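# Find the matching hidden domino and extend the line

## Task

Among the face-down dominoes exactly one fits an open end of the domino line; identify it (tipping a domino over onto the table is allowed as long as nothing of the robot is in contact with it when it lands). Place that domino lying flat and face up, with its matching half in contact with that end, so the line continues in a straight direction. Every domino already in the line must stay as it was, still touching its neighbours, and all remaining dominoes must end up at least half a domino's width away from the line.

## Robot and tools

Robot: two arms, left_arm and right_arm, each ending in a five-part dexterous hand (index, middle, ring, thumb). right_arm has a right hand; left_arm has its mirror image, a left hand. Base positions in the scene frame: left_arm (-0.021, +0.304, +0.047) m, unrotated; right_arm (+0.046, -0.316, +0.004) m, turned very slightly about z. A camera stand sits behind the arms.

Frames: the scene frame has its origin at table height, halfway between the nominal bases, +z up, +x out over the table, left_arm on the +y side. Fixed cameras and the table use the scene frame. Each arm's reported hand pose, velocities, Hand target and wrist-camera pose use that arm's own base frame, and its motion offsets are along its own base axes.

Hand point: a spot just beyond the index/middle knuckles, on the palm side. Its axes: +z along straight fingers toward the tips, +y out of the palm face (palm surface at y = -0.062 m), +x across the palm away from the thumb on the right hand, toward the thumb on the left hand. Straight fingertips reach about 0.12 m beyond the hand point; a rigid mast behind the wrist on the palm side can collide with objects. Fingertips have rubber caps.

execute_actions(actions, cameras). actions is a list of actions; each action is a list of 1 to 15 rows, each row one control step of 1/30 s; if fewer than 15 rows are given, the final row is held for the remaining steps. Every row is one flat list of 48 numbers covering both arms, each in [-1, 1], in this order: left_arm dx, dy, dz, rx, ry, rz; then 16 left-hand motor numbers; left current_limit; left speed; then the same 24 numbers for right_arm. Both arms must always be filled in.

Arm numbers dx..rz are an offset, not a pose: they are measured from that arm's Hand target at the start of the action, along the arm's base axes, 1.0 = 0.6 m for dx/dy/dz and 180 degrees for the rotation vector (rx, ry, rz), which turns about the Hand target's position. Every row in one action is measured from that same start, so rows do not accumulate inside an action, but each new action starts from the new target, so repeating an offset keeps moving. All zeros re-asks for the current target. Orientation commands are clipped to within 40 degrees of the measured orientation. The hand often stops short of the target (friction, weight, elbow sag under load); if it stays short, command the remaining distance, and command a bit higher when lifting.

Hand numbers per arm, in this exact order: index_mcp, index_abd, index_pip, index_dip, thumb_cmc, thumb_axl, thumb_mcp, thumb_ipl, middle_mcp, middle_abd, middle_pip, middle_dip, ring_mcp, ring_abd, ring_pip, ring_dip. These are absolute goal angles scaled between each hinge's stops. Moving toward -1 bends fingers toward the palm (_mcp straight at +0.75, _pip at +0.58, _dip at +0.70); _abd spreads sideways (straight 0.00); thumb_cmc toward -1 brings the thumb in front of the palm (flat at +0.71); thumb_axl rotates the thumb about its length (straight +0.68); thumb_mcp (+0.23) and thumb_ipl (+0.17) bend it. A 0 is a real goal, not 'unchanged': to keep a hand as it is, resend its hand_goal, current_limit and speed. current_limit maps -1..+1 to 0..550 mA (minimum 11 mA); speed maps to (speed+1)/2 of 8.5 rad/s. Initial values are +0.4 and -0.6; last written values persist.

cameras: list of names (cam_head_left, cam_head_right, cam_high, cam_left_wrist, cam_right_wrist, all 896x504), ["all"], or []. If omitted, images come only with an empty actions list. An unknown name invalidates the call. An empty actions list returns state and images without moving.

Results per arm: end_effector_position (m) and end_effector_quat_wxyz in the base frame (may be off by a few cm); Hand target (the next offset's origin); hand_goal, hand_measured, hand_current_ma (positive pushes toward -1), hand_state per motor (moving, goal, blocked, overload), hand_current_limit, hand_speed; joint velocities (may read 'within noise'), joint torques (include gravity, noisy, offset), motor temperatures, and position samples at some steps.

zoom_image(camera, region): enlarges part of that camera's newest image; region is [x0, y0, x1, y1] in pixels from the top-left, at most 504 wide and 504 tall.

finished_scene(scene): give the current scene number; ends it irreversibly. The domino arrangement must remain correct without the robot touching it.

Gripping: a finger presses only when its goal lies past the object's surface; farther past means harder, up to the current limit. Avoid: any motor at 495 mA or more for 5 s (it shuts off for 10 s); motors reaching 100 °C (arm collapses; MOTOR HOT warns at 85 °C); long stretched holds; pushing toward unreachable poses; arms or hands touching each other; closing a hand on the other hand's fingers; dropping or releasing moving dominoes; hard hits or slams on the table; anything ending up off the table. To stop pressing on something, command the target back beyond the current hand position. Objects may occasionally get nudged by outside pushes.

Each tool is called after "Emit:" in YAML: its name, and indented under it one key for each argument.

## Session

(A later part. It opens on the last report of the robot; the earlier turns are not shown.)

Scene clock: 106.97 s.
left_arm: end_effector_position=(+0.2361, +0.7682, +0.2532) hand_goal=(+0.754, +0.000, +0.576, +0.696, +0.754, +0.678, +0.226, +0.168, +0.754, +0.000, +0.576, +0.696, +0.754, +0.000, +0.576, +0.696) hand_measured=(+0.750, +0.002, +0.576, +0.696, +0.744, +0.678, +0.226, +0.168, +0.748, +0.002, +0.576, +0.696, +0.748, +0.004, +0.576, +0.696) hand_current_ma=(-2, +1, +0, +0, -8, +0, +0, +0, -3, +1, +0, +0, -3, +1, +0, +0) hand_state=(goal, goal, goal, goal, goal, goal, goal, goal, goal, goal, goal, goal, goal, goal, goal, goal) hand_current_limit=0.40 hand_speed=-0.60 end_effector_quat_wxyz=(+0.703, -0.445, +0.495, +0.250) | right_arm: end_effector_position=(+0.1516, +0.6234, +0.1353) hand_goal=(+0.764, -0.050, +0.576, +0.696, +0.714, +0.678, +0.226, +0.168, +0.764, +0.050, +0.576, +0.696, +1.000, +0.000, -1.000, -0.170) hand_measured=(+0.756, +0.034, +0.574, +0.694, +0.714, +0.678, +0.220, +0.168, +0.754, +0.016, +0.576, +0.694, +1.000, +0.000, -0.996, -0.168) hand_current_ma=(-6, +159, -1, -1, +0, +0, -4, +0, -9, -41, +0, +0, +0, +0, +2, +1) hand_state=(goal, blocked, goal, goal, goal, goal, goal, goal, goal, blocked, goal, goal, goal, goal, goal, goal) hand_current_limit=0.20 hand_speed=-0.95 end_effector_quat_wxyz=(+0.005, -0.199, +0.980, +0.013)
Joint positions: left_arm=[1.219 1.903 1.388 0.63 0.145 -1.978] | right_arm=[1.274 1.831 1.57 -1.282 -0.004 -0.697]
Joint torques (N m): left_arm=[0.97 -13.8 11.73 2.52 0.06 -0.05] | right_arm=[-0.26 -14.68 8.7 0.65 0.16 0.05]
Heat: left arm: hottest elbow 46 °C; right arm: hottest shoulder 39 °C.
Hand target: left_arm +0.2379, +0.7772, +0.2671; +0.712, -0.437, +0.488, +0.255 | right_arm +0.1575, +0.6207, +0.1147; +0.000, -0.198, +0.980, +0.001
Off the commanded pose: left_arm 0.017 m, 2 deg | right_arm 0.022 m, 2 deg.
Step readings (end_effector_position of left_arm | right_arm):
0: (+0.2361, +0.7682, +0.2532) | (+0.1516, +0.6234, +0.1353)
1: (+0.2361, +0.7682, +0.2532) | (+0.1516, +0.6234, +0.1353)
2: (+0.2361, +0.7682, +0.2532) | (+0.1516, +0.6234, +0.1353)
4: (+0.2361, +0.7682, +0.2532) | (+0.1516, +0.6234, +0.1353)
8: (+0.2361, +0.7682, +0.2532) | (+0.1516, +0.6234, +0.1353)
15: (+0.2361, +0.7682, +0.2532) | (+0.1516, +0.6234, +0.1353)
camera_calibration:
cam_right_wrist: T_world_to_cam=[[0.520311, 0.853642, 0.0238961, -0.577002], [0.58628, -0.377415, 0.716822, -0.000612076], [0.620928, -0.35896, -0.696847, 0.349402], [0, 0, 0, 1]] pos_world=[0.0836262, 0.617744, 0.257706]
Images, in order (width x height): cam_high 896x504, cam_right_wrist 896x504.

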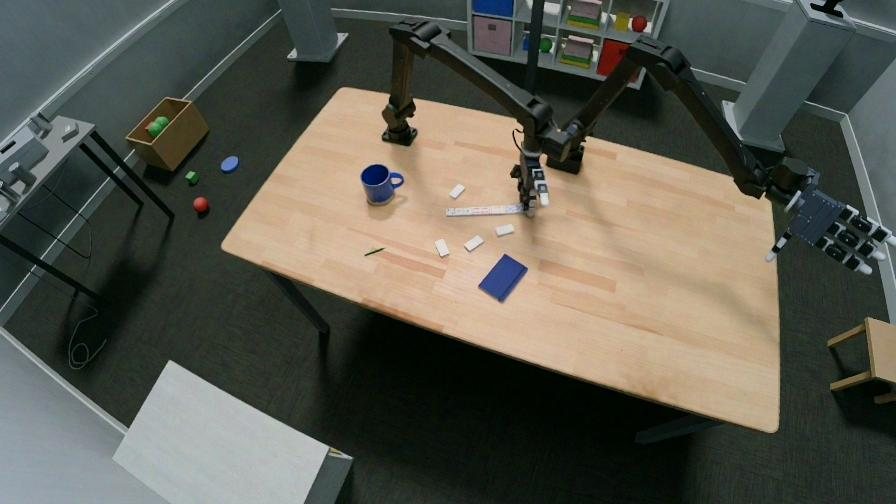

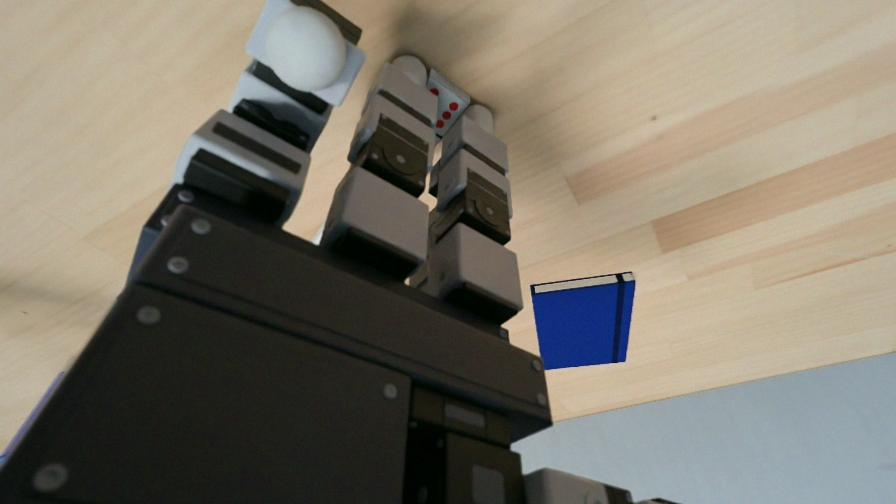

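Emit:
execute_actions:
  actions:
    - [[0,0,0,0,0,0, 0.754,0,0.576,0.696,0.754,0.678,0.226,0.168,0.754,0,0.576,0.696,0.754,0,0.576,0.696,0.4,-0.6, 0,0,0,0,0,0, 0.774,-0.05,0.576,0.696,0.714,0.678,0.226,0.168,0.774,0.05,0.576,0.696,1,0,-1,-0.17,0.2,-0.95]]
    - [[0,0,0,0,0,0, 0.754,0,0.576,0.696,0.754,0.678,0.226,0.168,0.754,0,0.576,0.696,0.754,0,0.576,0.696,0.4,-0.6, 0,0,0,0,0,0, 0.764,0.08,0.576,0.696,0.714,0.678,0.226,0.168,0.764,-0.08,0.576,0.696,1,0,-1,-0.17,0.2,-0.93]]
  cameras: ["cam_right_wrist","cam_high"]

Emit:
zoom_image:
  camera: "cam_high"
  region: [500, 190, 545, 215]

Emit:
zoom_image:
  camera: "cam_right_wrist"
  region: [370, 0, 550, 140]

Scene clock: 108.57 s.
left_arm: end_effector_position=(+0.2361, +0.7682, +0.2532) hand_goal=(+0.754, +0.000, +0.576, +0.696, +0.754, +0.678, +0.226, +0.168, +0.754, +0.000, +0.576, +0.696, +0.754, +0.000, +0.576, +0.696) hand_measured=(+0.750, +0.002, +0.576, +0.696, +0.744, +0.678, +0.226, +0.168, +0.748, +0.002, +0.576, +0.696, +0.748, +0.004, +0.576, +0.696) hand_current_ma=(-2, +1, +0, +0, -8, +0, +0, +0, -3, +1, +0, +0, -3, +1, +0, +0) hand_state=(goal, goal, goal, goal, goal, goal, goal, goal, goal, goal, goal, goal, goal, goal, goal, goal) hand_current_limit=0.40 hand_speed=-0.60 end_effector_quat_wxyz=(+0.703, -0.445, +0.495, +0.250) | right_arm: end_effector_position=(+0.1527, +0.6240, +0.1356) hand_goal=(+0.764, +0.080, +0.576, +0.696, +0.714, +0.678, +0.226, +0.168, +0.764, -0.080, +0.576, +0.696, +1.000, +0.000, -1.000, -0.170) hand_measured=(+0.762, +0.076, +0.574, +0.694, +0.714, +0.678, +0.220, +0.168, +0.756, -0.064, +0.572, +0.694, +1.000, +0.000, -0.996, -0.168) hand_current_ma=(+0, -1, -1, -1, +0, +0, -4, +0, -5, +12, -1, +0, +0, +0, +2, +1) hand_state=(goal, goal, goal, goal, goal, goal, goal, goal, goal, goal, goal, goal, goal, goal, goal, goal) hand_current_limit=0.20 hand_speed=-0.93 end_effector_quat_wxyz=(+0.006, -0.198, +0.980, +0.015)
Joint positions: left_arm=[1.219 1.903 1.388 0.63 0.145 -1.978] | right_arm=[1.273 1.831 1.57 -1.279 -0.003 -0.697]
Joint torques (N m): left_arm=[1.03 -13.74 11.75 2.58 0.05 -0.06] | right_arm=[-0.32 -14.68 8.79 0.47 0.15 0.06]
Heat: left arm: hottest elbow 47 °C; right arm: hottest shoulder 39 °C.
Hand target: left_arm +0.2379, +0.7772, +0.2671; +0.712, -0.437, +0.488, +0.255 | right_arm +0.1573, +0.6207, +0.1146; +0.000, -0.198, +0.980, +0.001
Off the commanded pose: left_arm 0.017 m, 2 deg | right_arm 0.022 m, 2 deg.
Step readings (end_effector_position of left_arm | right_arm):
0: (+0.2361, +0.7682, +0.2532) | (+0.1516, +0.6234, +0.1353)
1: (+0.2361, +0.7682, +0.2532) | (+0.1516, +0.6234, +0.1353)
2: (+0.2361, +0.7682, +0.2532) | (+0.1516, +0.6234, +0.1353)
4: (+0.2361, +0.7682, +0.2532) | (+0.1517, +0.6236, +0.1354)
8: (+0.2361, +0.7682, +0.2532) | (+0.1518, +0.6237, +0.1354)
15: (+0.2361, +0.7682, +0.2532) | (+0.1518, +0.6237, +0.1354)
16: (+0.2361, +0.7682, +0.2532) | (+0.1518, +0.6237, +0.1354)
17: (+0.2361, +0.7682, +0.2532) | (+0.1518, +0.6237, +0.1354)
19: (+0.2361, +0.7682, +0.2532) | (+0.1518, +0.6237, +0.1354)
23: (+0.2361, +0.7682, +0.2532) | (+0.1518, +0.6239, +0.1355)
30: (+0.2361, +0.7682, +0.2532) | (+0.1520, +0.6241, +0.1356)
camera_calibration:
cam_right_wrist: T_world_to_cam=[[0.521272, 0.85295, 0.0274316, -0.578291], [0.584563, -0.3803, 0.7167, 0.00085983], [0.621741, -0.35756, -0.696842, 0.348086], [0, 0, 0, 1]] pos_world=[0.0845254, 0.618042, 0.257808]
Images, in order (width x height): cam_high 896x504, cam_right_wrist 896x504.

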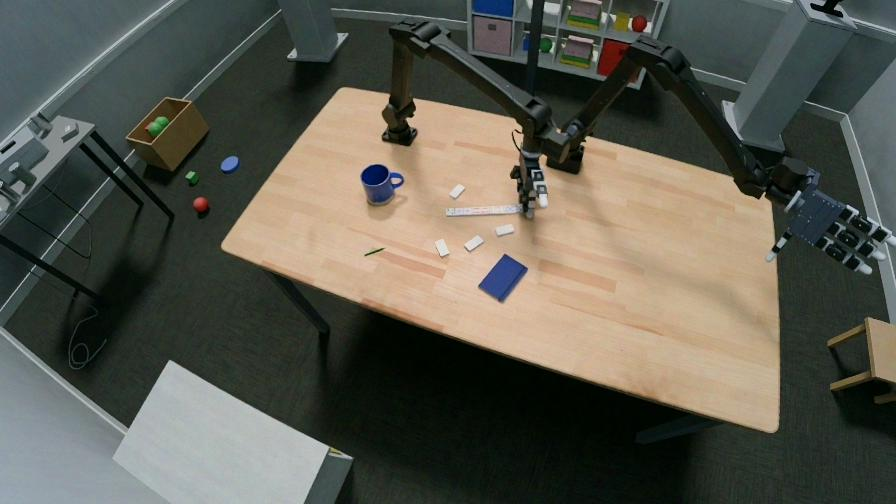

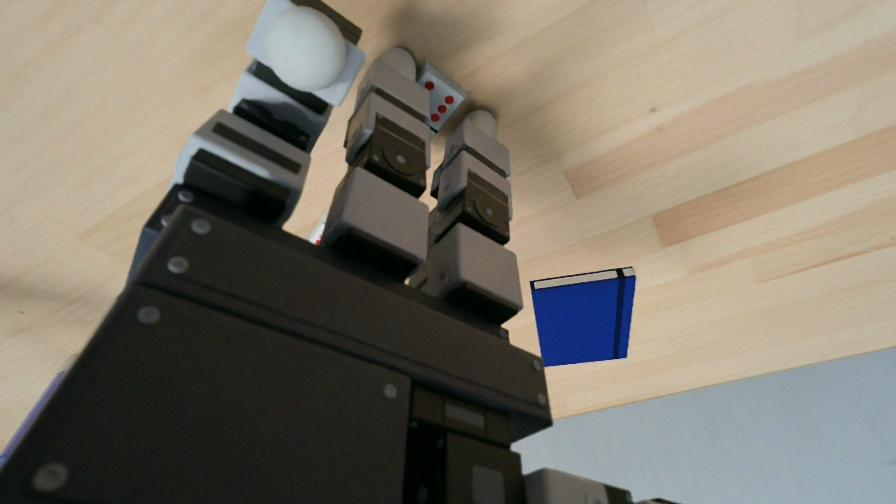

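Scaled by 11.200 from the camera's 896x504 image, which has a finer 1280x720 frame.

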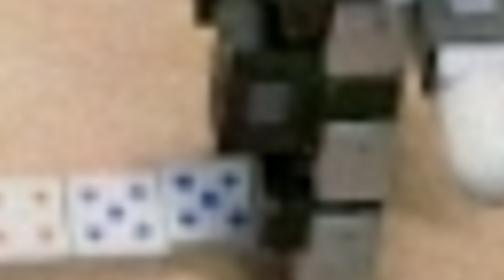

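Scaled by 2.800 from the camera's 896x504 image, which has a finer 1280x720 frame.

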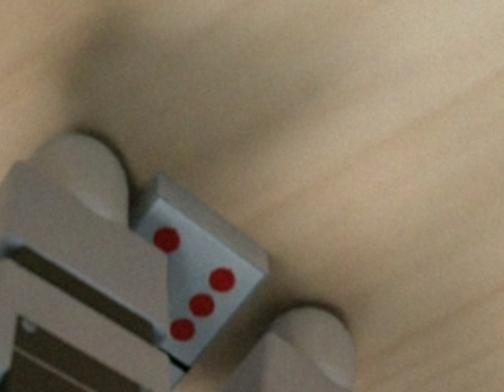

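Emit:
execute_actions:
  actions:
    - [[0,0,0,0,0,0, 0.754,0,0.576,0.696,0.754,0.678,0.226,0.168,0.754,0,0.576,0.696,0.754,0,0.576,0.696,0.4,-0.6, 0,0,0,0,0,0, 0.764,0.22,0.576,0.696,0.714,0.678,0.226,0.168,0.764,-0.22,0.576,0.696,1,0,-1,-0.17,0.3,-0.88]]
    - [[0,0,0,0,0,0, 0.754,0,0.576,0.696,0.754,0.678,0.226,0.168,0.754,0,0.576,0.696,0.754,0,0.576,0.696,0.4,-0.6, 0.01,0.035,0.06,0,0,0, 0.764,0.22,0.576,0.696,0.714,0.678,0.226,0.168,0.764,-0.22,0.576,0.696,1,0,-1,-0.17,0.3,-0.88]]
    - [[0,0,0,0,0,0, 0.754,0,0.576,0.696,0.754,0.678,0.226,0.168,0.754,0,0.576,0.696,0.754,0,0.576,0.696,0.4,-0.6, 0.0,0.0,0.05,0,0,0, 0.764,0.2,0.576,0.696,0.714,0.678,0.226,0.168,0.764,-0.2,0.576,0.696,1,0,-1,-0.17,0.3,-0.88]]
    - [[0,0,0,0,0,0, 0.754,0,0.576,0.696,0.754,0.678,0.226,0.168,0.754,0,0.576,0.696,0.754,0,0.576,0.696,0.4,-0.6, -0.06,-0.11,-0.01,0,0,0, 0.754,0.15,0.576,0.696,0.714,0.678,0.226,0.168,0.754,-0.15,0.576,0.696,1,0,-1,-0.17,0.3,-0.88]]
  cameras: ["cam_right_wrist","cam_high"]

Emit:
zoom_image:
  camera: "cam_high"
  region: [500, 190, 545, 215]

Emit:
zoom_image:
  camera: "cam_right_wrist"
  region: [370, 0, 550, 140]

Scene clock: 113.47 s.
left_arm: end_effector_position=(+0.2361, +0.7682, +0.2532) hand_goal=(+0.754, +0.000, +0.576, +0.696, +0.754, +0.678, +0.226, +0.168, +0.754, +0.000, +0.576, +0.696, +0.754, +0.000, +0.576, +0.696) hand_measured=(+0.750, +0.002, +0.576, +0.696, +0.744, +0.678, +0.226, +0.168, +0.748, +0.002, +0.576, +0.696, +0.748, +0.004, +0.576, +0.696) hand_current_ma=(-2, +1, +0, +0, -8, +0, +0, +0, -3, +1, +0, +0, -3, +1, +0, +0) hand_state=(goal, goal, goal, goal, goal, goal, goal, goal, goal, goal, goal, goal, goal, goal, goal, goal) hand_current_limit=0.40 hand_speed=-0.60 end_effector_quat_wxyz=(+0.703, -0.445, +0.495, +0.250) | right_arm: end_effector_position=(+0.1297, +0.5697, +0.1682) hand_goal=(+0.754, +0.150, +0.576, +0.696, +0.714, +0.678, +0.226, +0.168, +0.754, -0.150, +0.576, +0.696, +1.000, +0.000, -1.000, -0.170) hand_measured=(+0.754, +0.152, +0.574, +0.694, +0.714, +0.678, +0.222, +0.168, +0.754, -0.152, +0.574, +0.694, +0.998, +0.000, -0.996, -0.168) hand_current_ma=(+0, +0, +0, -1, +0, +0, -4, +0, +0, -1, -1, +0, -1, +0, +1, +1) hand_state=(goal, goal, goal, goal, goal, goal, goal, goal, goal, goal, goal, goal, goal, goal, goal, goal) hand_current_limit=0.30 hand_speed=-0.88 end_effector_quat_wxyz=(-0.006, -0.198, +0.980, -0.009)
Joint positions: left_arm=[1.219 1.903 1.388 0.63 0.145 -1.978] | right_arm=[1.285 1.692 1.48 -1.38 -0.002 -0.684]
Joint torques (N m): left_arm=[0.97 -13.74 11.75 2.54 0.05 -0.07] | right_arm=[1.08 -14.86 10.36 0.62 0.11 0.17]
Heat: left arm: hottest elbow 47 °C; right arm: hottest shoulder 39 °C.
Hand target: left_arm +0.2379, +0.7772, +0.2671; +0.712, -0.437, +0.488, +0.255 | right_arm +0.1275, +0.5757, +0.1746; +0.000, -0.198, +0.980, +0.001
Off the commanded pose: left_arm 0.017 m, 2 deg | right_arm 0.009 m, 1 deg.
Step readings (end_effector_position of left_arm | right_arm):
0: (+0.2361, +0.7682, +0.2532) | (+0.1527, +0.6240, +0.1356)
1: (+0.2361, +0.7682, +0.2532) | (+0.1527, +0.6240, +0.1356)
2: (+0.2361, +0.7682, +0.2532) | (+0.1528, +0.6240, +0.1356)
4: (+0.2361, +0.7682, +0.2532) | (+0.1528, +0.6240, +0.1356)
8: (+0.2361, +0.7682, +0.2532) | (+0.1528, +0.6240, +0.1356)
15: (+0.2361, +0.7682, +0.2532) | (+0.1528, +0.6240, +0.1356)
16: (+0.2361, +0.7682, +0.2532) | (+0.1527, +0.6236, +0.1368)
17: (+0.2361, +0.7682, +0.2532) | (+0.1523, +0.6222, +0.1369)
19: (+0.2361, +0.7682, +0.2532) | (+0.1529, +0.6242, +0.1405)
23: (+0.2361, +0.7682, +0.2532) | (+0.1544, +0.6290, +0.1471)
30: (+0.2361, +0.7682, +0.2532) | (+0.1542, +0.6285, +0.1479)
31: (+0.2361, +0.7682, +0.2532) | (+0.1539, +0.6276, +0.1493)
32: (+0.2361, +0.7682, +0.2532) | (+0.1535, +0.6262, +0.1510)
34: (+0.2361, +0.7682, +0.2532) | (+0.1530, +0.6245, +0.1558)
38: (+0.2361, +0.7682, +0.2532) | (+0.1546, +0.6297, +0.1671)
45: (+0.2361, +0.7682, +0.2532) | (+0.1547, +0.6300, +0.1688)
46: (+0.2361, +0.7682, +0.2532) | (+0.1524, +0.6239, +0.1631)
47: (+0.2361, +0.7682, +0.2532) | (+0.1505, +0.6186, +0.1627)
49: (+0.2361, +0.7682, +0.2532) | (+0.1399, +0.5880, +0.1534)
53: (+0.2361, +0.7682, +0.2532) | (+0.1306, +0.5676, +0.1586)
60: (+0.2361, +0.7682, +0.2532) | (+0.1296, +0.5697, +0.1682)
camera_calibration:
cam_right_wrist: T_world_to_cam=[[0.521601, 0.852843, -0.0243235, -0.512134], [0.594838, -0.343071, 0.726959, -0.0539233], [0.611637, -0.393651, -0.686249, 0.385814], [0, 0, 0, 1]] pos_world=[0.0632268, 0.570147, 0.291508]
Images, in order (width x height): cam_high 896x504, cam_right_wrist 896x504.

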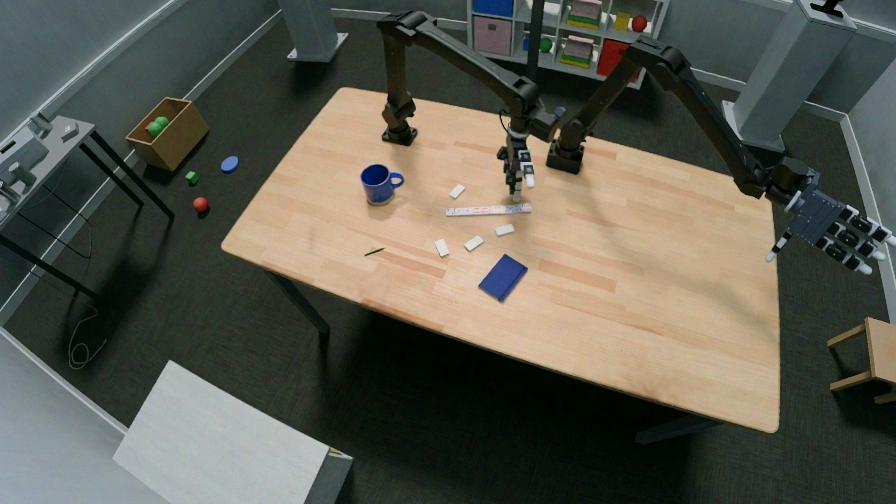

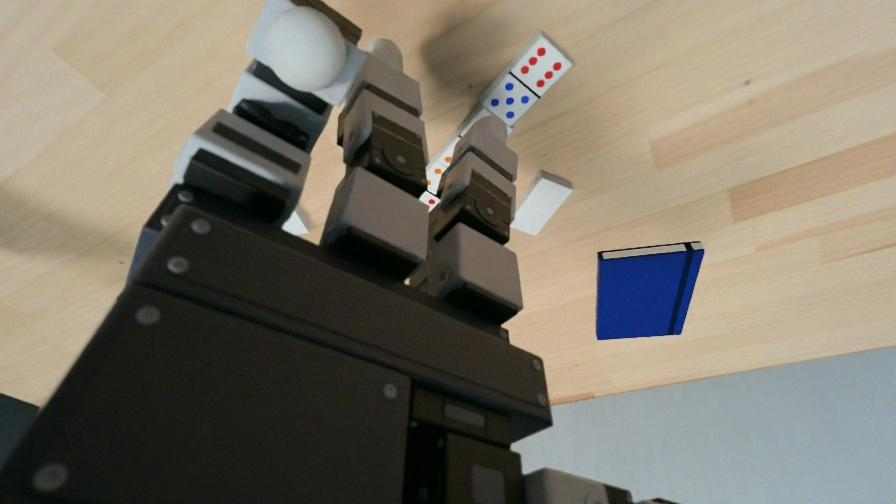

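Scaled by 11.200 from the camera's 896x504 image, which has a finer 1280x720 frame.

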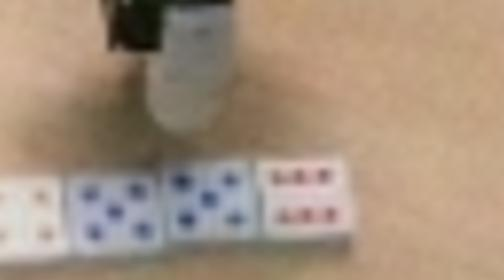

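Scaled by 2.800 from the camera's 896x504 image, which has a finer 1280x720 frame.

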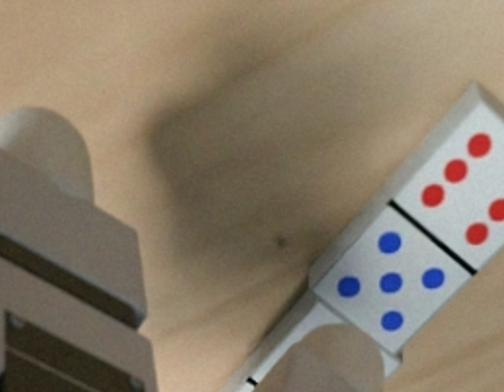

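Emit:
zoom_image:
  camera: "cam_high"
  region: [440, 190, 550, 230]

Emit:
zoom_image:
  camera: "cam_right_wrist"
  region: [420, 0, 600, 140]

Scaled by 4.582 from the camera's 896x504 image, which has a finer 1280x720 frame.

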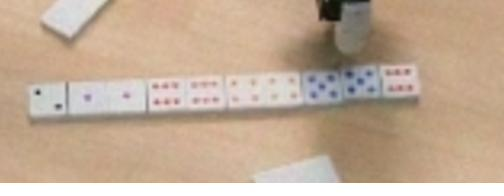

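Scaled by 2.800 from the camera's 896x504 image, which has a finer 1280x720 frame.

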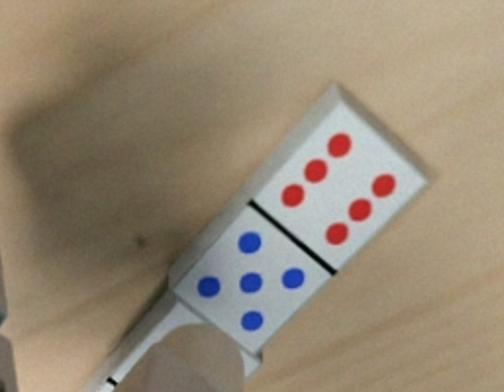

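Emit:
execute_actions:
  actions:
    - [[0,0,0,0,0,0, 0.754,0,0.576,0.696,0.754,0.678,0.226,0.168,0.754,0,0.576,0.696,0.754,0,0.576,0.696,0.4,-0.6, 0.006,0.02,0.065,0,0,0, 0.754,0.15,0.576,0.696,0.714,0.678,0.226,0.168,0.754,-0.15,0.576,0.696,1,0,-1,-0.17,0.3,-0.88]]
  cameras: ["cam_right_wrist","cam_high"]

Emit:
zoom_image:
  camera: "cam_right_wrist"
  region: [370, 0, 550, 140]

Emit:
zoom_image:
  camera: "cam_high"
  region: [500, 190, 545, 215]

Scene clock: 114.60 s.
left_arm: end_effector_position=(+0.2361, +0.7682, +0.2532) hand_goal=(+0.754, +0.000, +0.576, +0.696, +0.754, +0.678, +0.226, +0.168, +0.754, +0.000, +0.576, +0.696, +0.754, +0.000, +0.576, +0.696) hand_measured=(+0.750, +0.002, +0.576, +0.696, +0.744, +0.678, +0.226, +0.168, +0.748, +0.002, +0.576, +0.696, +0.748, +0.004, +0.576, +0.696) hand_current_ma=(-2, +1, +0, +0, -8, +0, +0, +0, -3, +1, +0, +0, -3, +1, +0, +0) hand_state=(goal, goal, goal, goal, goal, goal, goal, goal, goal, goal, goal, goal, goal, goal, goal, goal) hand_current_limit=0.40 hand_speed=-0.60 end_effector_quat_wxyz=(+0.703, -0.445, +0.495, +0.250) | right_arm: end_effector_position=(+0.1312, +0.5747, +0.1976) hand_goal=(+0.754, +0.150, +0.576, +0.696, +0.714, +0.678, +0.226, +0.168, +0.754, -0.150, +0.576, +0.696, +1.000, +0.000, -1.000, -0.170) hand_measured=(+0.752, +0.152, +0.574, +0.694, +0.714, +0.678, +0.222, +0.168, +0.752, -0.152, +0.574, +0.694, +0.998, +0.000, -0.996, -0.168) hand_current_ma=(+0, +0, +0, -1, +0, +0, -4, +0, +0, +0, -1, +0, -1, +0, +1, +1) hand_state=(goal, goal, goal, goal, goal, goal, goal, goal, goal, goal, goal, goal, goal, goal, goal, goal) hand_current_limit=0.30 hand_speed=-0.88 end_effector_quat_wxyz=(-0.007, -0.198, +0.980, -0.011)
Joint positions: left_arm=[1.219 1.903 1.388 0.63 0.145 -1.978] | right_arm=[1.285 1.695 1.562 -1.464 -0.002 -0.684]
Joint torques (N m): left_arm=[1.08 -13.98 11.75 2.56 0.06 -0.06] | right_arm=[1.26 -14.15 14.12 -0.42 0.11 0.18]
Heat: left arm: hottest elbow 47 °C; right arm: hottest shoulder 39 °C.
Hand target: left_arm +0.2379, +0.7772, +0.2671; +0.712, -0.437, +0.488, +0.255 | right_arm +0.1311, +0.5877, +0.2135; +0.000, -0.198, +0.980, +0.000
Off the commanded pose: left_arm 0.017 m, 2 deg | right_arm 0.021 m, 2 deg.
Step readings (end_effector_position of left_arm | right_arm):
0: (+0.2361, +0.7682, +0.2532) | (+0.1297, +0.5697, +0.1682)
1: (+0.2361, +0.7682, +0.2532) | (+0.1295, +0.5690, +0.1701)
2: (+0.2361, +0.7682, +0.2532) | (+0.1290, +0.5675, +0.1727)
4: (+0.2361, +0.7682, +0.2532) | (+0.1288, +0.5666, +0.1799)
8: (+0.2361, +0.7682, +0.2532) | (+0.1310, +0.5743, +0.1954)
15: (+0.2361, +0.7682, +0.2532) | (+0.1312, +0.5747, +0.1976)
camera_calibration:
cam_right_wrist: T_world_to_cam=[[0.521925, 0.852519, -0.028378, -0.515475], [0.595605, -0.340419, 0.727578, -0.0762083], [0.610614, -0.396643, -0.685438, 0.408773], [0, 0, 0, 1]] pos_world=[0.0648268, 0.575647, 0.321008]
Images, in order (width x height): cam_high 896x504, cam_right_wrist 896x504.

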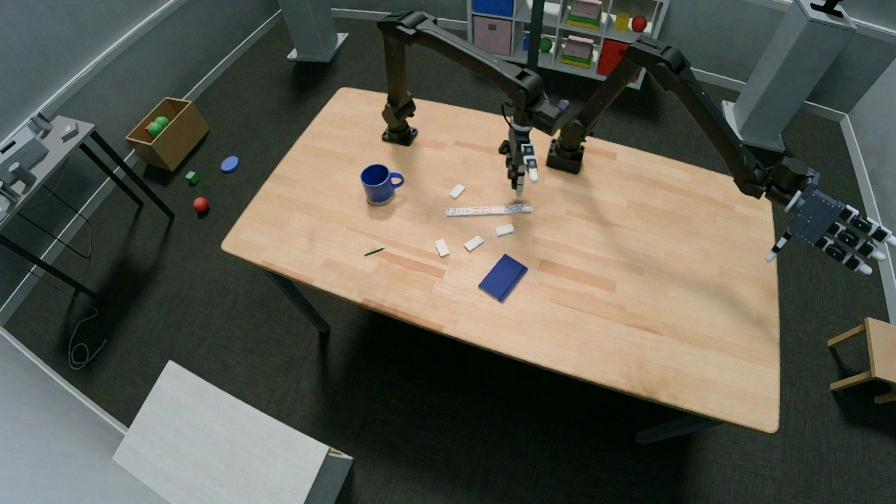

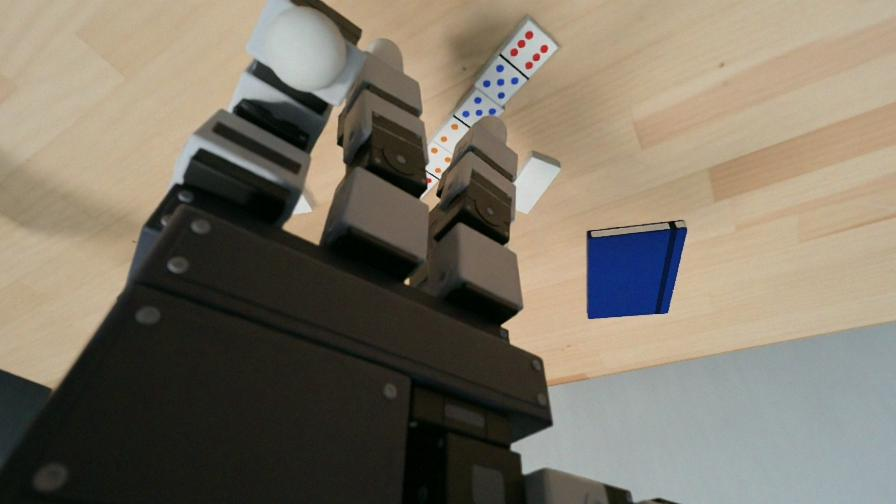

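Scaled by 2.800 from the camera's 896x504 image, which has a finer 1280x720 frame.

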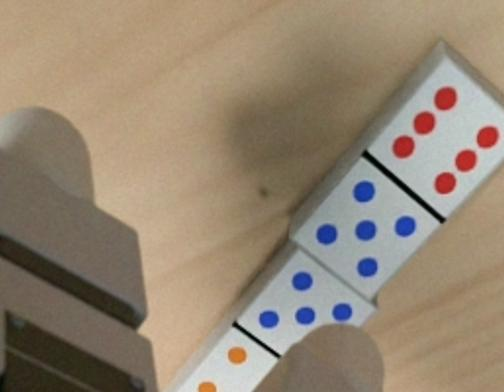

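Scaled by 11.200 from the camera's 896x504 image, which has a finer 1280x720 frame.

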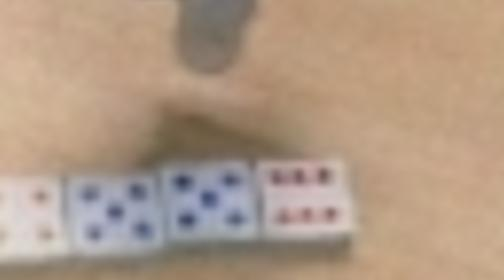

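Emit:
zoom_image:
  camera: "cam_right_wrist"
  region: [425, 65, 515, 135]

Emit:
zoom_image:
  camera: "cam_right_wrist"
  region: [480, 5, 570, 75]

Scaled by 5.600 from the camera's 896x504 image, which has a finer 1280x720 frame.

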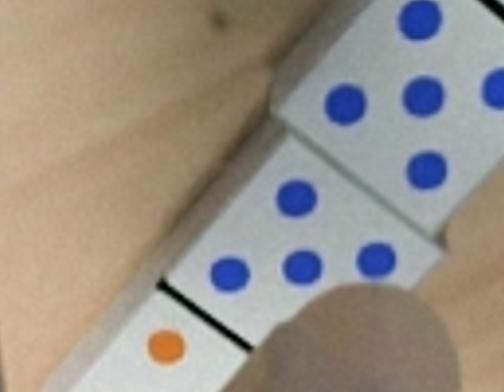

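Scaled by 5.600 from the camera's 896x504 image, which has a finer 1280x720 frame.

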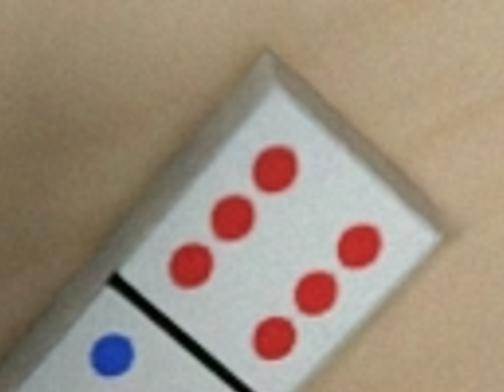

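Emit:
execute_actions:
  actions:
    - [[0,0,0,0,0,0, 0.754,0,0.576,0.696,0.754,0.678,0.226,0.168,0.754,0,0.576,0.696,0.754,0,0.576,0.696,0.4,-0.6, 0.067,0.02,-0.03,0,0,0, 0.754,0.2,0.576,0.696,0.714,0.678,0.226,0.168,0.754,-0.2,0.576,0.696,1,0,-1,-0.17,0.3,-0.88]]
    - [[0,0,0,0,0,0, 0.754,0,0.576,0.696,0.754,0.678,0.226,0.168,0.754,0,0.576,0.696,0.754,0,0.576,0.696,0.4,-0.6, 0.0,0.0,-0.05,0,0,0, 0.754,0.2,0.576,0.696,0.714,0.678,0.226,0.168,0.754,-0.2,0.576,0.696,1,0,-1,-0.17,0.3,-0.88]]
  cameras: ["cam_right_wrist"]

Emit:
zoom_image:
  camera: "cam_right_wrist"
  region: [370, 0, 550, 140]

Scene clock: 118.63 s.
left_arm: end_effector_position=(+0.2361, +0.7682, +0.2532) hand_goal=(+0.754, +0.000, +0.576, +0.696, +0.754, +0.678, +0.226, +0.168, +0.754, +0.000, +0.576, +0.696, +0.754, +0.000, +0.576, +0.696) hand_measured=(+0.750, +0.002, +0.576, +0.696, +0.744, +0.678, +0.226, +0.168, +0.748, +0.002, +0.576, +0.696, +0.748, +0.004, +0.576, +0.696) hand_current_ma=(-2, +1, +0, +0, -8, +0, +0, +0, -3, +1, +0, +0, -3, +1, +0, +0) hand_state=(goal, goal, goal, goal, goal, goal, goal, goal, goal, goal, goal, goal, goal, goal, goal, goal) hand_current_limit=0.40 hand_speed=-0.60 end_effector_quat_wxyz=(+0.703, -0.445, +0.495, +0.250) | right_arm: end_effector_position=(+0.1737, +0.5951, +0.1834) hand_goal=(+0.754, +0.200, +0.576, +0.696, +0.714, +0.678, +0.226, +0.168, +0.754, -0.200, +0.576, +0.696, +1.000, +0.000, -1.000, -0.170) hand_measured=(+0.754, +0.196, +0.574, +0.694, +0.714, +0.678, +0.222, +0.168, +0.754, -0.196, +0.574, +0.694, +0.998, +0.000, -0.996, -0.168) hand_current_ma=(+0, -1, +0, -1, +0, +0, -4, +0, +0, +2, -1, +0, +0, +0, +1, +1) hand_state=(goal, goal, goal, goal, goal, goal, goal, goal, goal, goal, goal, goal, goal, goal, goal, goal) hand_current_limit=0.30 hand_speed=-0.88 end_effector_quat_wxyz=(+0.005, -0.191, +0.982, +0.009)
Joint positions: left_arm=[1.219 1.903 1.388 0.63 0.145 -1.978] | right_arm=[1.223 1.756 1.595 -1.39 0 -0.732]
Joint torques (N m): left_arm=[0.97 -13.74 11.75 2.55 0.05 -0.05] | right_arm=[1.03 -13.63 9.66 0.73 0.04 0.02]
Heat: left arm: hottest elbow 47 °C; right arm: hottest shoulder 39 °C.
Hand target: left_arm +0.2379, +0.7772, +0.2671; +0.712, -0.437, +0.488, +0.255 | right_arm +0.1712, +0.5998, +0.1655; +0.000, -0.198, +0.980, +0.000
Off the commanded pose: left_arm 0.017 m, 2 deg | right_arm 0.019 m, 1 deg.
Step readings (end_effector_position of left_arm | right_arm):
0: (+0.2361, +0.7682, +0.2532) | (+0.1312, +0.5747, +0.1976)
1: (+0.2361, +0.7682, +0.2532) | (+0.1327, +0.5750, +0.1972)
2: (+0.2361, +0.7682, +0.2532) | (+0.1349, +0.5761, +0.1970)
4: (+0.2361, +0.7682, +0.2532) | (+0.1449, +0.5796, +0.1956)
8: (+0.2361, +0.7682, +0.2532) | (+0.1642, +0.5804, +0.1869)
15: (+0.2361, +0.7682, +0.2532) | (+0.1685, +0.5794, +0.1820)
16: (+0.2361, +0.7682, +0.2532) | (+0.1690, +0.5809, +0.1824)
17: (+0.2361, +0.7682, +0.2532) | (+0.1704, +0.5849, +0.1834)
19: (+0.2361, +0.7682, +0.2532) | (+0.1726, +0.5920, +0.1841)
23: (+0.2361, +0.7682, +0.2532) | (+0.1737, +0.5951, +0.1836)
30: (+0.2361, +0.7682, +0.2532) | (+0.1737, +0.5951, +0.1834)
camera_calibration:
cam_right_wrist: T_world_to_cam=[[0.534026, 0.845284, 0.0176239, -0.561715], [0.578667, -0.380624, 0.721298, -0.0561987], [0.61641, -0.374994, -0.692401, 0.368541], [0, 0, 0, 1]] pos_world=[0.105318, 0.591619, 0.305614]
Images, in order (width x height): cam_right_wrist 896x504.

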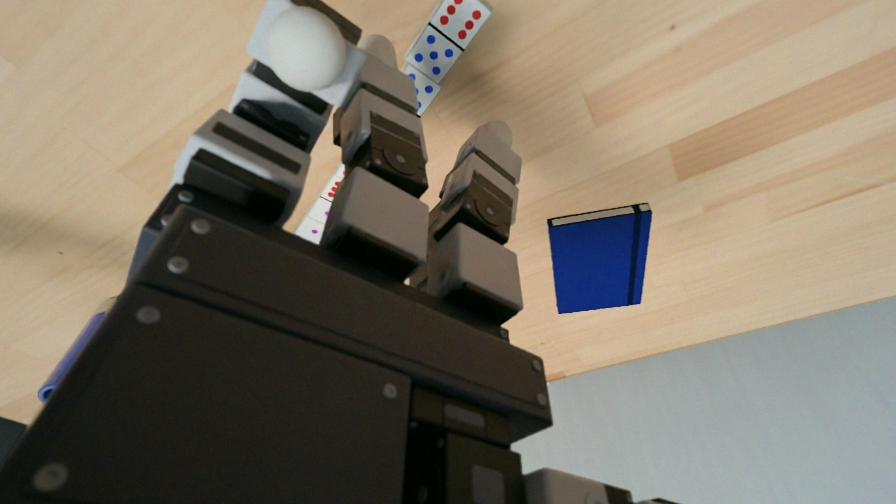

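Scaled by 2.800 from the camera's 896x504 image, which has a finer 1280x720 frame.

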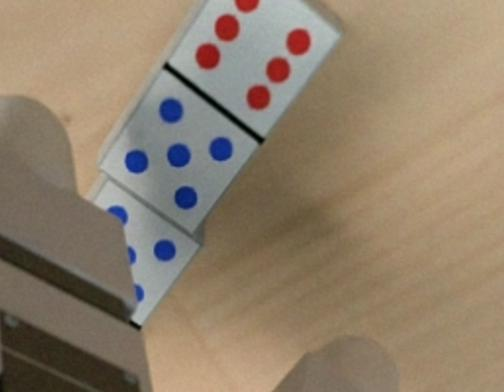

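Emit:
execute_actions:
  actions:
    - [[0,0,0,0,0,0, 0.754,0,0.576,0.696,0.754,0.678,0.226,0.168,0.754,0,0.576,0.696,0.754,0,0.576,0.696,0.4,-0.6, -0.0117,0.007,-0.05,0,0,0, 0.754,0.2,0.576,0.696,0.714,0.678,0.226,0.168,0.754,-0.2,0.576,0.696,1,0,-1,-0.17,0.3,-0.88]]
  cameras: ["cam_right_wrist"]

Emit:
zoom_image:
  camera: "cam_right_wrist"
  region: [370, 0, 550, 140]

Scene clock: 119.53 s.
left_arm: end_effector_position=(+0.2361, +0.7682, +0.2532) hand_goal=(+0.754, +0.000, +0.576, +0.696, +0.754, +0.678, +0.226, +0.168, +0.754, +0.000, +0.576, +0.696, +0.754, +0.000, +0.576, +0.696) hand_measured=(+0.750, +0.002, +0.576, +0.696, +0.744, +0.678, +0.226, +0.168, +0.748, +0.002, +0.576, +0.696, +0.748, +0.004, +0.576, +0.696) hand_current_ma=(-2, +1, +0, +0, -8, +0, +0, +0, -3, +1, +0, +0, -3, +1, +0, +0) hand_state=(goal, goal, goal, goal, goal, goal, goal, goal, goal, goal, goal, goal, goal, goal, goal, goal) hand_current_limit=0.40 hand_speed=-0.60 end_effector_quat_wxyz=(+0.703, -0.445, +0.495, +0.250) | right_arm: end_effector_position=(+0.1687, +0.6003, +0.1472) hand_goal=(+0.754, +0.200, +0.576, +0.696, +0.714, +0.678, +0.226, +0.168, +0.754, -0.200, +0.576, +0.696, +1.000, +0.000, -1.000, -0.170) hand_measured=(+0.754, +0.196, +0.574, +0.694, +0.714, +0.678, +0.222, +0.168, +0.754, -0.196, +0.574, +0.694, +0.998, +0.000, -0.996, -0.168) hand_current_ma=(+0, -1, +0, -1, +0, +0, -4, +0, +0, +1, -1, +0, +0, +0, +1, +1) hand_state=(goal, goal, goal, goal, goal, goal, goal, goal, goal, goal, goal, goal, goal, goal, goal, goal) hand_current_limit=0.30 hand_speed=-0.88 end_effector_quat_wxyz=(+0.002, -0.196, +0.981, +0.005)
Joint positions: left_arm=[1.219 1.903 1.388 0.63 0.145 -1.978] | right_arm=[1.233 1.79 1.549 -1.319 0 -0.732]
Joint torques (N m): left_arm=[1.03 -13.8 11.78 2.55 0.05 -0.06] | right_arm=[1.38 -14.62 9.36 0.69 0.05 0.16]
Heat: left arm: hottest elbow 47 °C; right arm: hottest shoulder 39 °C.
Hand target: left_arm +0.2379, +0.7772, +0.2671; +0.712, -0.437, +0.488, +0.255 | right_arm +0.1642, +0.6039, +0.1355; +0.000, -0.198, +0.980, +0.000
Off the commanded pose: left_arm 0.017 m, 2 deg | right_arm 0.013 m, 1 deg.
Step readings (end_effector_position of left_arm | right_arm):
0: (+0.2361, +0.7682, +0.2532) | (+0.1737, +0.5951, +0.1834)
1: (+0.2361, +0.7682, +0.2532) | (+0.1732, +0.5953, +0.1810)
2: (+0.2361, +0.7682, +0.2532) | (+0.1723, +0.5983, +0.1781)
4: (+0.2361, +0.7682, +0.2532) | (+0.1719, +0.6006, +0.1713)
8: (+0.2361, +0.7682, +0.2532) | (+0.1694, +0.5993, +0.1526)
15: (+0.2361, +0.7682, +0.2532) | (+0.1694, +0.6000, +0.1472)
camera_calibration:
cam_right_wrist: T_world_to_cam=[[0.525355, 0.850846, 0.00795665, -0.56327], [0.584946, -0.367934, 0.722816, -0.0341853], [0.617933, -0.375081, -0.690995, 0.34808], [0, 0, 0, 1]] pos_world=[0.100824, 0.597236, 0.269713]
Images, in order (width x height): cam_right_wrist 896x504.

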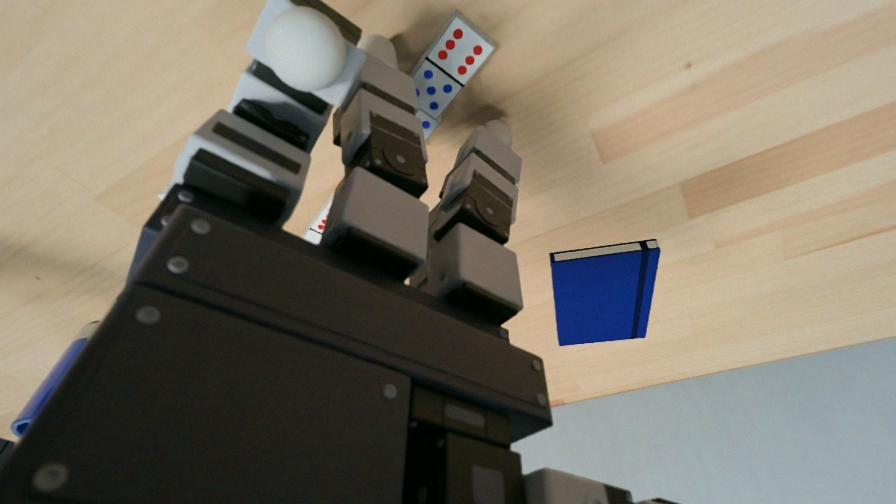

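Scaled by 2.800 from the camera's 896x504 image, which has a finer 1280x720 frame.

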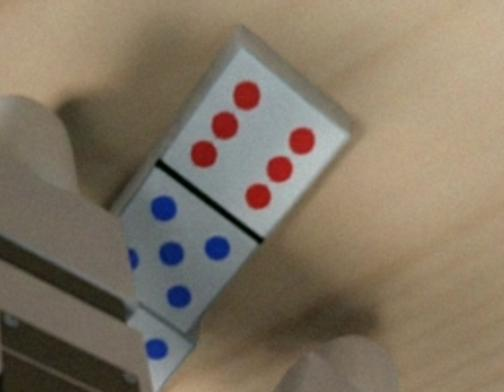

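Emit:
execute_actions:
  actions:
    - [[0,0,0,0,0,0, 0.754,0,0.576,0.696,0.754,0.678,0.226,0.168,0.754,0,0.576,0.696,0.754,0,0.576,0.696,0.4,-0.6, -0.003,0.0,-0.028,0,0,0, 0.754,0.1,0.576,0.696,0.714,0.678,0.226,0.168,0.754,-0.12,0.576,0.696,1,0,-1,-0.17,0.3,-0.88]]
  cameras: ["cam_right_wrist"]

Emit:
zoom_image:
  camera: "cam_right_wrist"
  region: [370, 0, 550, 140]

Scene clock: 120.47 s.
left_arm: end_effector_position=(+0.2361, +0.7682, +0.2532) hand_goal=(+0.754, +0.000, +0.576, +0.696, +0.754, +0.678, +0.226, +0.168, +0.754, +0.000, +0.576, +0.696, +0.754, +0.000, +0.576, +0.696) hand_measured=(+0.750, +0.002, +0.576, +0.696, +0.744, +0.678, +0.226, +0.168, +0.748, +0.002, +0.576, +0.696, +0.748, +0.004, +0.576, +0.696) hand_current_ma=(-2, +1, +0, +0, -8, +0, +0, +0, -3, +1, +0, +0, -3, +1, +0, +0) hand_state=(goal, goal, goal, goal, goal, goal, goal, goal, goal, goal, goal, goal, goal, goal, goal, goal) hand_current_limit=0.40 hand_speed=-0.60 end_effector_quat_wxyz=(+0.703, -0.445, +0.495, +0.250) | right_arm: end_effector_position=(+0.1679, +0.6013, +0.1361) hand_goal=(+0.754, +0.100, +0.576, +0.696, +0.714, +0.678, +0.226, +0.168, +0.754, -0.120, +0.576, +0.696, +1.000, +0.000, -1.000, -0.170) hand_measured=(+0.754, +0.102, +0.574, +0.694, +0.714, +0.678, +0.222, +0.168, +0.754, -0.122, +0.574, +0.694, +0.998, +0.000, -0.996, -0.168) hand_current_ma=(+0, +1, +0, -1, +0, +0, -4, +0, +0, -1, -1, +0, +0, +0, +1, +1) hand_state=(goal, goal, goal, goal, goal, goal, goal, goal, goal, goal, goal, goal, goal, goal, goal, goal) hand_current_limit=0.30 hand_speed=-0.88 end_effector_quat_wxyz=(+0.005, -0.196, +0.980, +0.009)
Joint positions: left_arm=[1.219 1.903 1.388 0.63 0.145 -1.978] | right_arm=[1.235 1.794 1.521 -1.278 0 -0.731]
Joint torques (N m): left_arm=[0.97 -13.74 11.7 2.56 0.05 -0.06] | right_arm=[1.38 -14.04 8.95 0.69 0.03 0.19]
Heat: left arm: hottest elbow 47 °C; right arm: hottest shoulder 39 °C.
Hand target: left_arm +0.2379, +0.7772, +0.2671; +0.712, -0.437, +0.488, +0.255 | right_arm +0.1625, +0.6040, +0.1189; +0.000, -0.198, +0.980, +0.001
Off the commanded pose: left_arm 0.017 m, 2 deg | right_arm 0.018 m, 1 deg.
Step readings (end_effector_position of left_arm | right_arm):
0: (+0.2361, +0.7682, +0.2532) | (+0.1687, +0.6003, +0.1472)
1: (+0.2361, +0.7682, +0.2532) | (+0.1686, +0.6006, +0.1462)
2: (+0.2361, +0.7682, +0.2532) | (+0.1688, +0.6018, +0.1446)
4: (+0.2361, +0.7682, +0.2532) | (+0.1687, +0.6029, +0.1415)
8: (+0.2361, +0.7682, +0.2532) | (+0.1677, +0.6007, +0.1359)
15: (+0.2361, +0.7682, +0.2532) | (+0.1679, +0.6013, +0.1361)
camera_calibration:
cam_right_wrist: T_world_to_cam=[[0.524601, 0.851165, 0.0176871, -0.564925], [0.582877, -0.374234, 0.721252, -0.0210559], [0.620523, -0.36806, -0.692447, 0.336827], [0, 0, 0, 1]] pos_world=[0.0996236, 0.596937, 0.258414]
Images, in order (width x height): cam_right_wrist 896x504.

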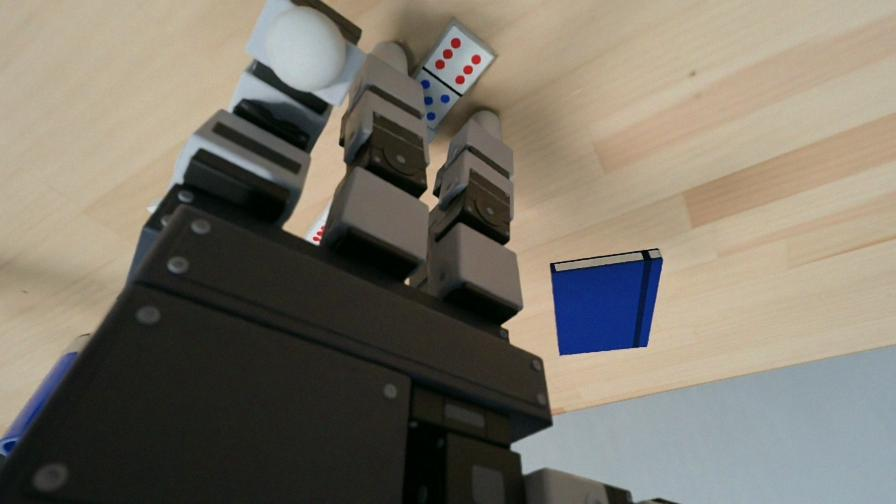

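Scaled by 2.800 from the camera's 896x504 image, which has a finer 1280x720 frame.

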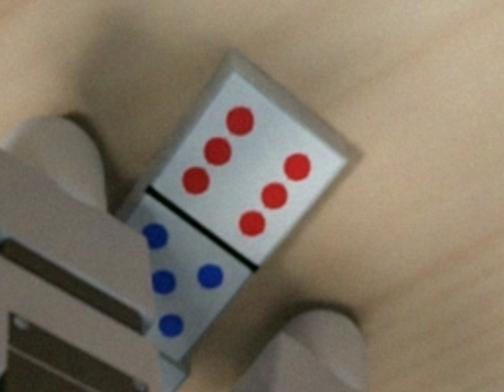

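Emit:
execute_actions:
  actions:
    - [[0,0,0,0,0,0, 0.754,0,0.576,0.696,0.754,0.678,0.226,0.168,0.754,0,0.576,0.696,0.754,0,0.576,0.696,0.4,-0.6, 0,0,0,0,0,0, 0.754,0.1,0.576,0.696,0.714,0.678,0.226,0.168,0.754,0.01,0.576,0.696,1,0,-1,-0.17,0.3,-0.93]]
  cameras: ["cam_right_wrist","cam_high"]

Emit:
zoom_image:
  camera: "cam_right_wrist"
  region: [370, 0, 550, 140]

Emit:
zoom_image:
  camera: "cam_high"
  region: [500, 190, 545, 215]

Scene clock: 121.50 s.
left_arm: end_effector_position=(+0.2361, +0.7682, +0.2532) hand_goal=(+0.754, +0.000, +0.576, +0.696, +0.754, +0.678, +0.226, +0.168, +0.754, +0.000, +0.576, +0.696, +0.754, +0.000, +0.576, +0.696) hand_measured=(+0.750, +0.002, +0.576, +0.696, +0.744, +0.678, +0.226, +0.168, +0.748, +0.002, +0.576, +0.696, +0.748, +0.004, +0.576, +0.696) hand_current_ma=(-2, +1, +0, +0, -8, +0, +0, +0, -3, +1, +0, +0, -3, +1, +0, +0) hand_state=(goal, goal, goal, goal, goal, goal, goal, goal, goal, goal, goal, goal, goal, goal, goal, goal) hand_current_limit=0.40 hand_speed=-0.60 end_effector_quat_wxyz=(+0.703, -0.445, +0.495, +0.250) | right_arm: end_effector_position=(+0.1679, +0.6013, +0.1361) hand_goal=(+0.754, +0.100, +0.576, +0.696, +0.714, +0.678, +0.226, +0.168, +0.754, +0.010, +0.576, +0.696, +1.000, +0.000, -1.000, -0.170) hand_measured=(+0.754, +0.102, +0.574, +0.694, +0.714, +0.678, +0.222, +0.168, +0.754, +0.006, +0.574, +0.694, +0.998, +0.000, -0.996, -0.168) hand_current_ma=(+0, +1, +0, -1, +0, +0, -4, +0, +0, -2, -1, +0, +0, +0, +1, +1) hand_state=(goal, goal, goal, goal, goal, goal, goal, goal, goal, goal, goal, goal, goal, goal, goal, goal) hand_current_limit=0.30 hand_speed=-0.93 end_effector_quat_wxyz=(+0.005, -0.196, +0.980, +0.009)
Joint positions: left_arm=[1.219 1.903 1.388 0.63 0.145 -1.978] | right_arm=[1.235 1.794 1.521 -1.278 0 -0.731]
Joint torques (N m): left_arm=[0.91 -14.04 11.75 2.51 0.06 -0.06] | right_arm=[1.32 -14.1 8.96 0.7 0.05 0.2]
Heat: left arm: hottest elbow 47 °C; right arm: hottest shoulder 39 °C.
Hand target: left_arm +0.2379, +0.7772, +0.2671; +0.712, -0.437, +0.488, +0.255 | right_arm +0.1625, +0.6040, +0.1189; +0.000, -0.198, +0.980, +0.001
Off the commanded pose: left_arm 0.017 m, 2 deg | right_arm 0.018 m, 1 deg.
Step readings (end_effector_position of left_arm | right_arm):
0: (+0.2361, +0.7682, +0.2532) | (+0.1679, +0.6013, +0.1361)
1: (+0.2361, +0.7682, +0.2532) | (+0.1679, +0.6013, +0.1361)
2: (+0.2361, +0.7682, +0.2532) | (+0.1679, +0.6013, +0.1361)
4: (+0.2361, +0.7682, +0.2532) | (+0.1679, +0.6013, +0.1361)
8: (+0.2361, +0.7682, +0.2532) | (+0.1679, +0.6013, +0.1361)
15: (+0.2361, +0.7682, +0.2532) | (+0.1679, +0.6013, +0.1361)
camera_calibration:
cam_right_wrist: T_world_to_cam=[[0.524601, 0.851165, 0.0176871, -0.564925], [0.582877, -0.374234, 0.721252, -0.0210559], [0.620523, -0.36806, -0.692447, 0.336827], [0, 0, 0, 1]] pos_world=[0.0996236, 0.596937, 0.258414]
Images, in order (width x height): cam_high 896x504, cam_right_wrist 896x504.

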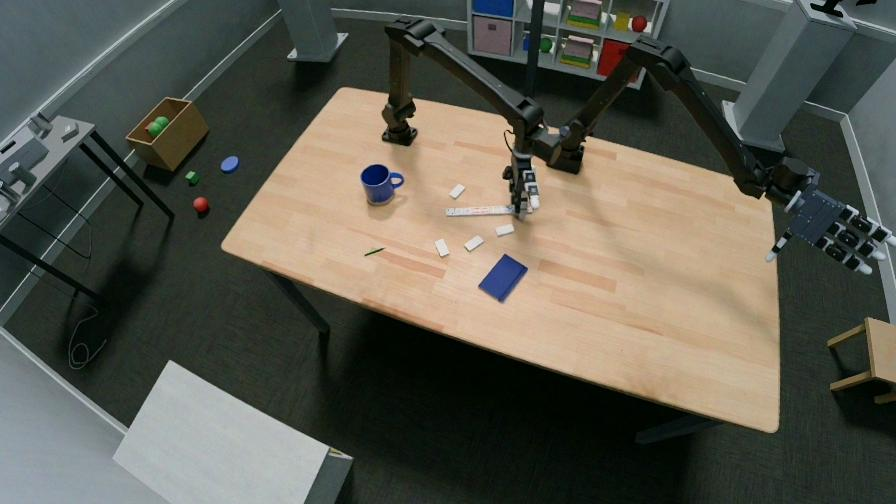

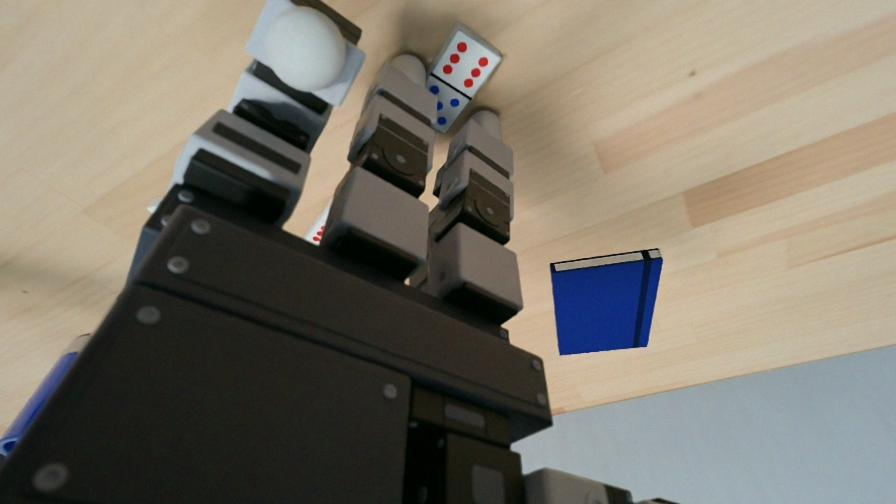

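Scaled by 2.800 from the camera's 896x504 image, which has a finer 1280x720 frame.

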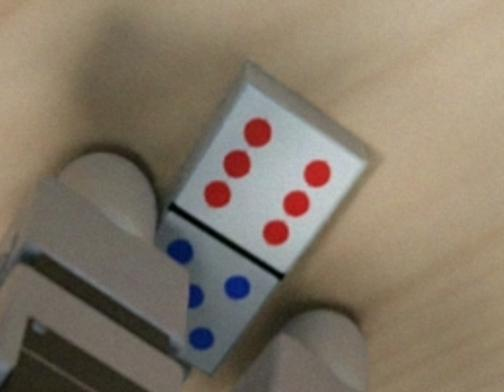

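Scaled by 11.200 from the camera's 896x504 image, which has a finer 1280x720 frame.

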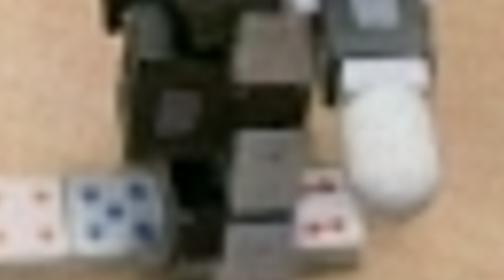

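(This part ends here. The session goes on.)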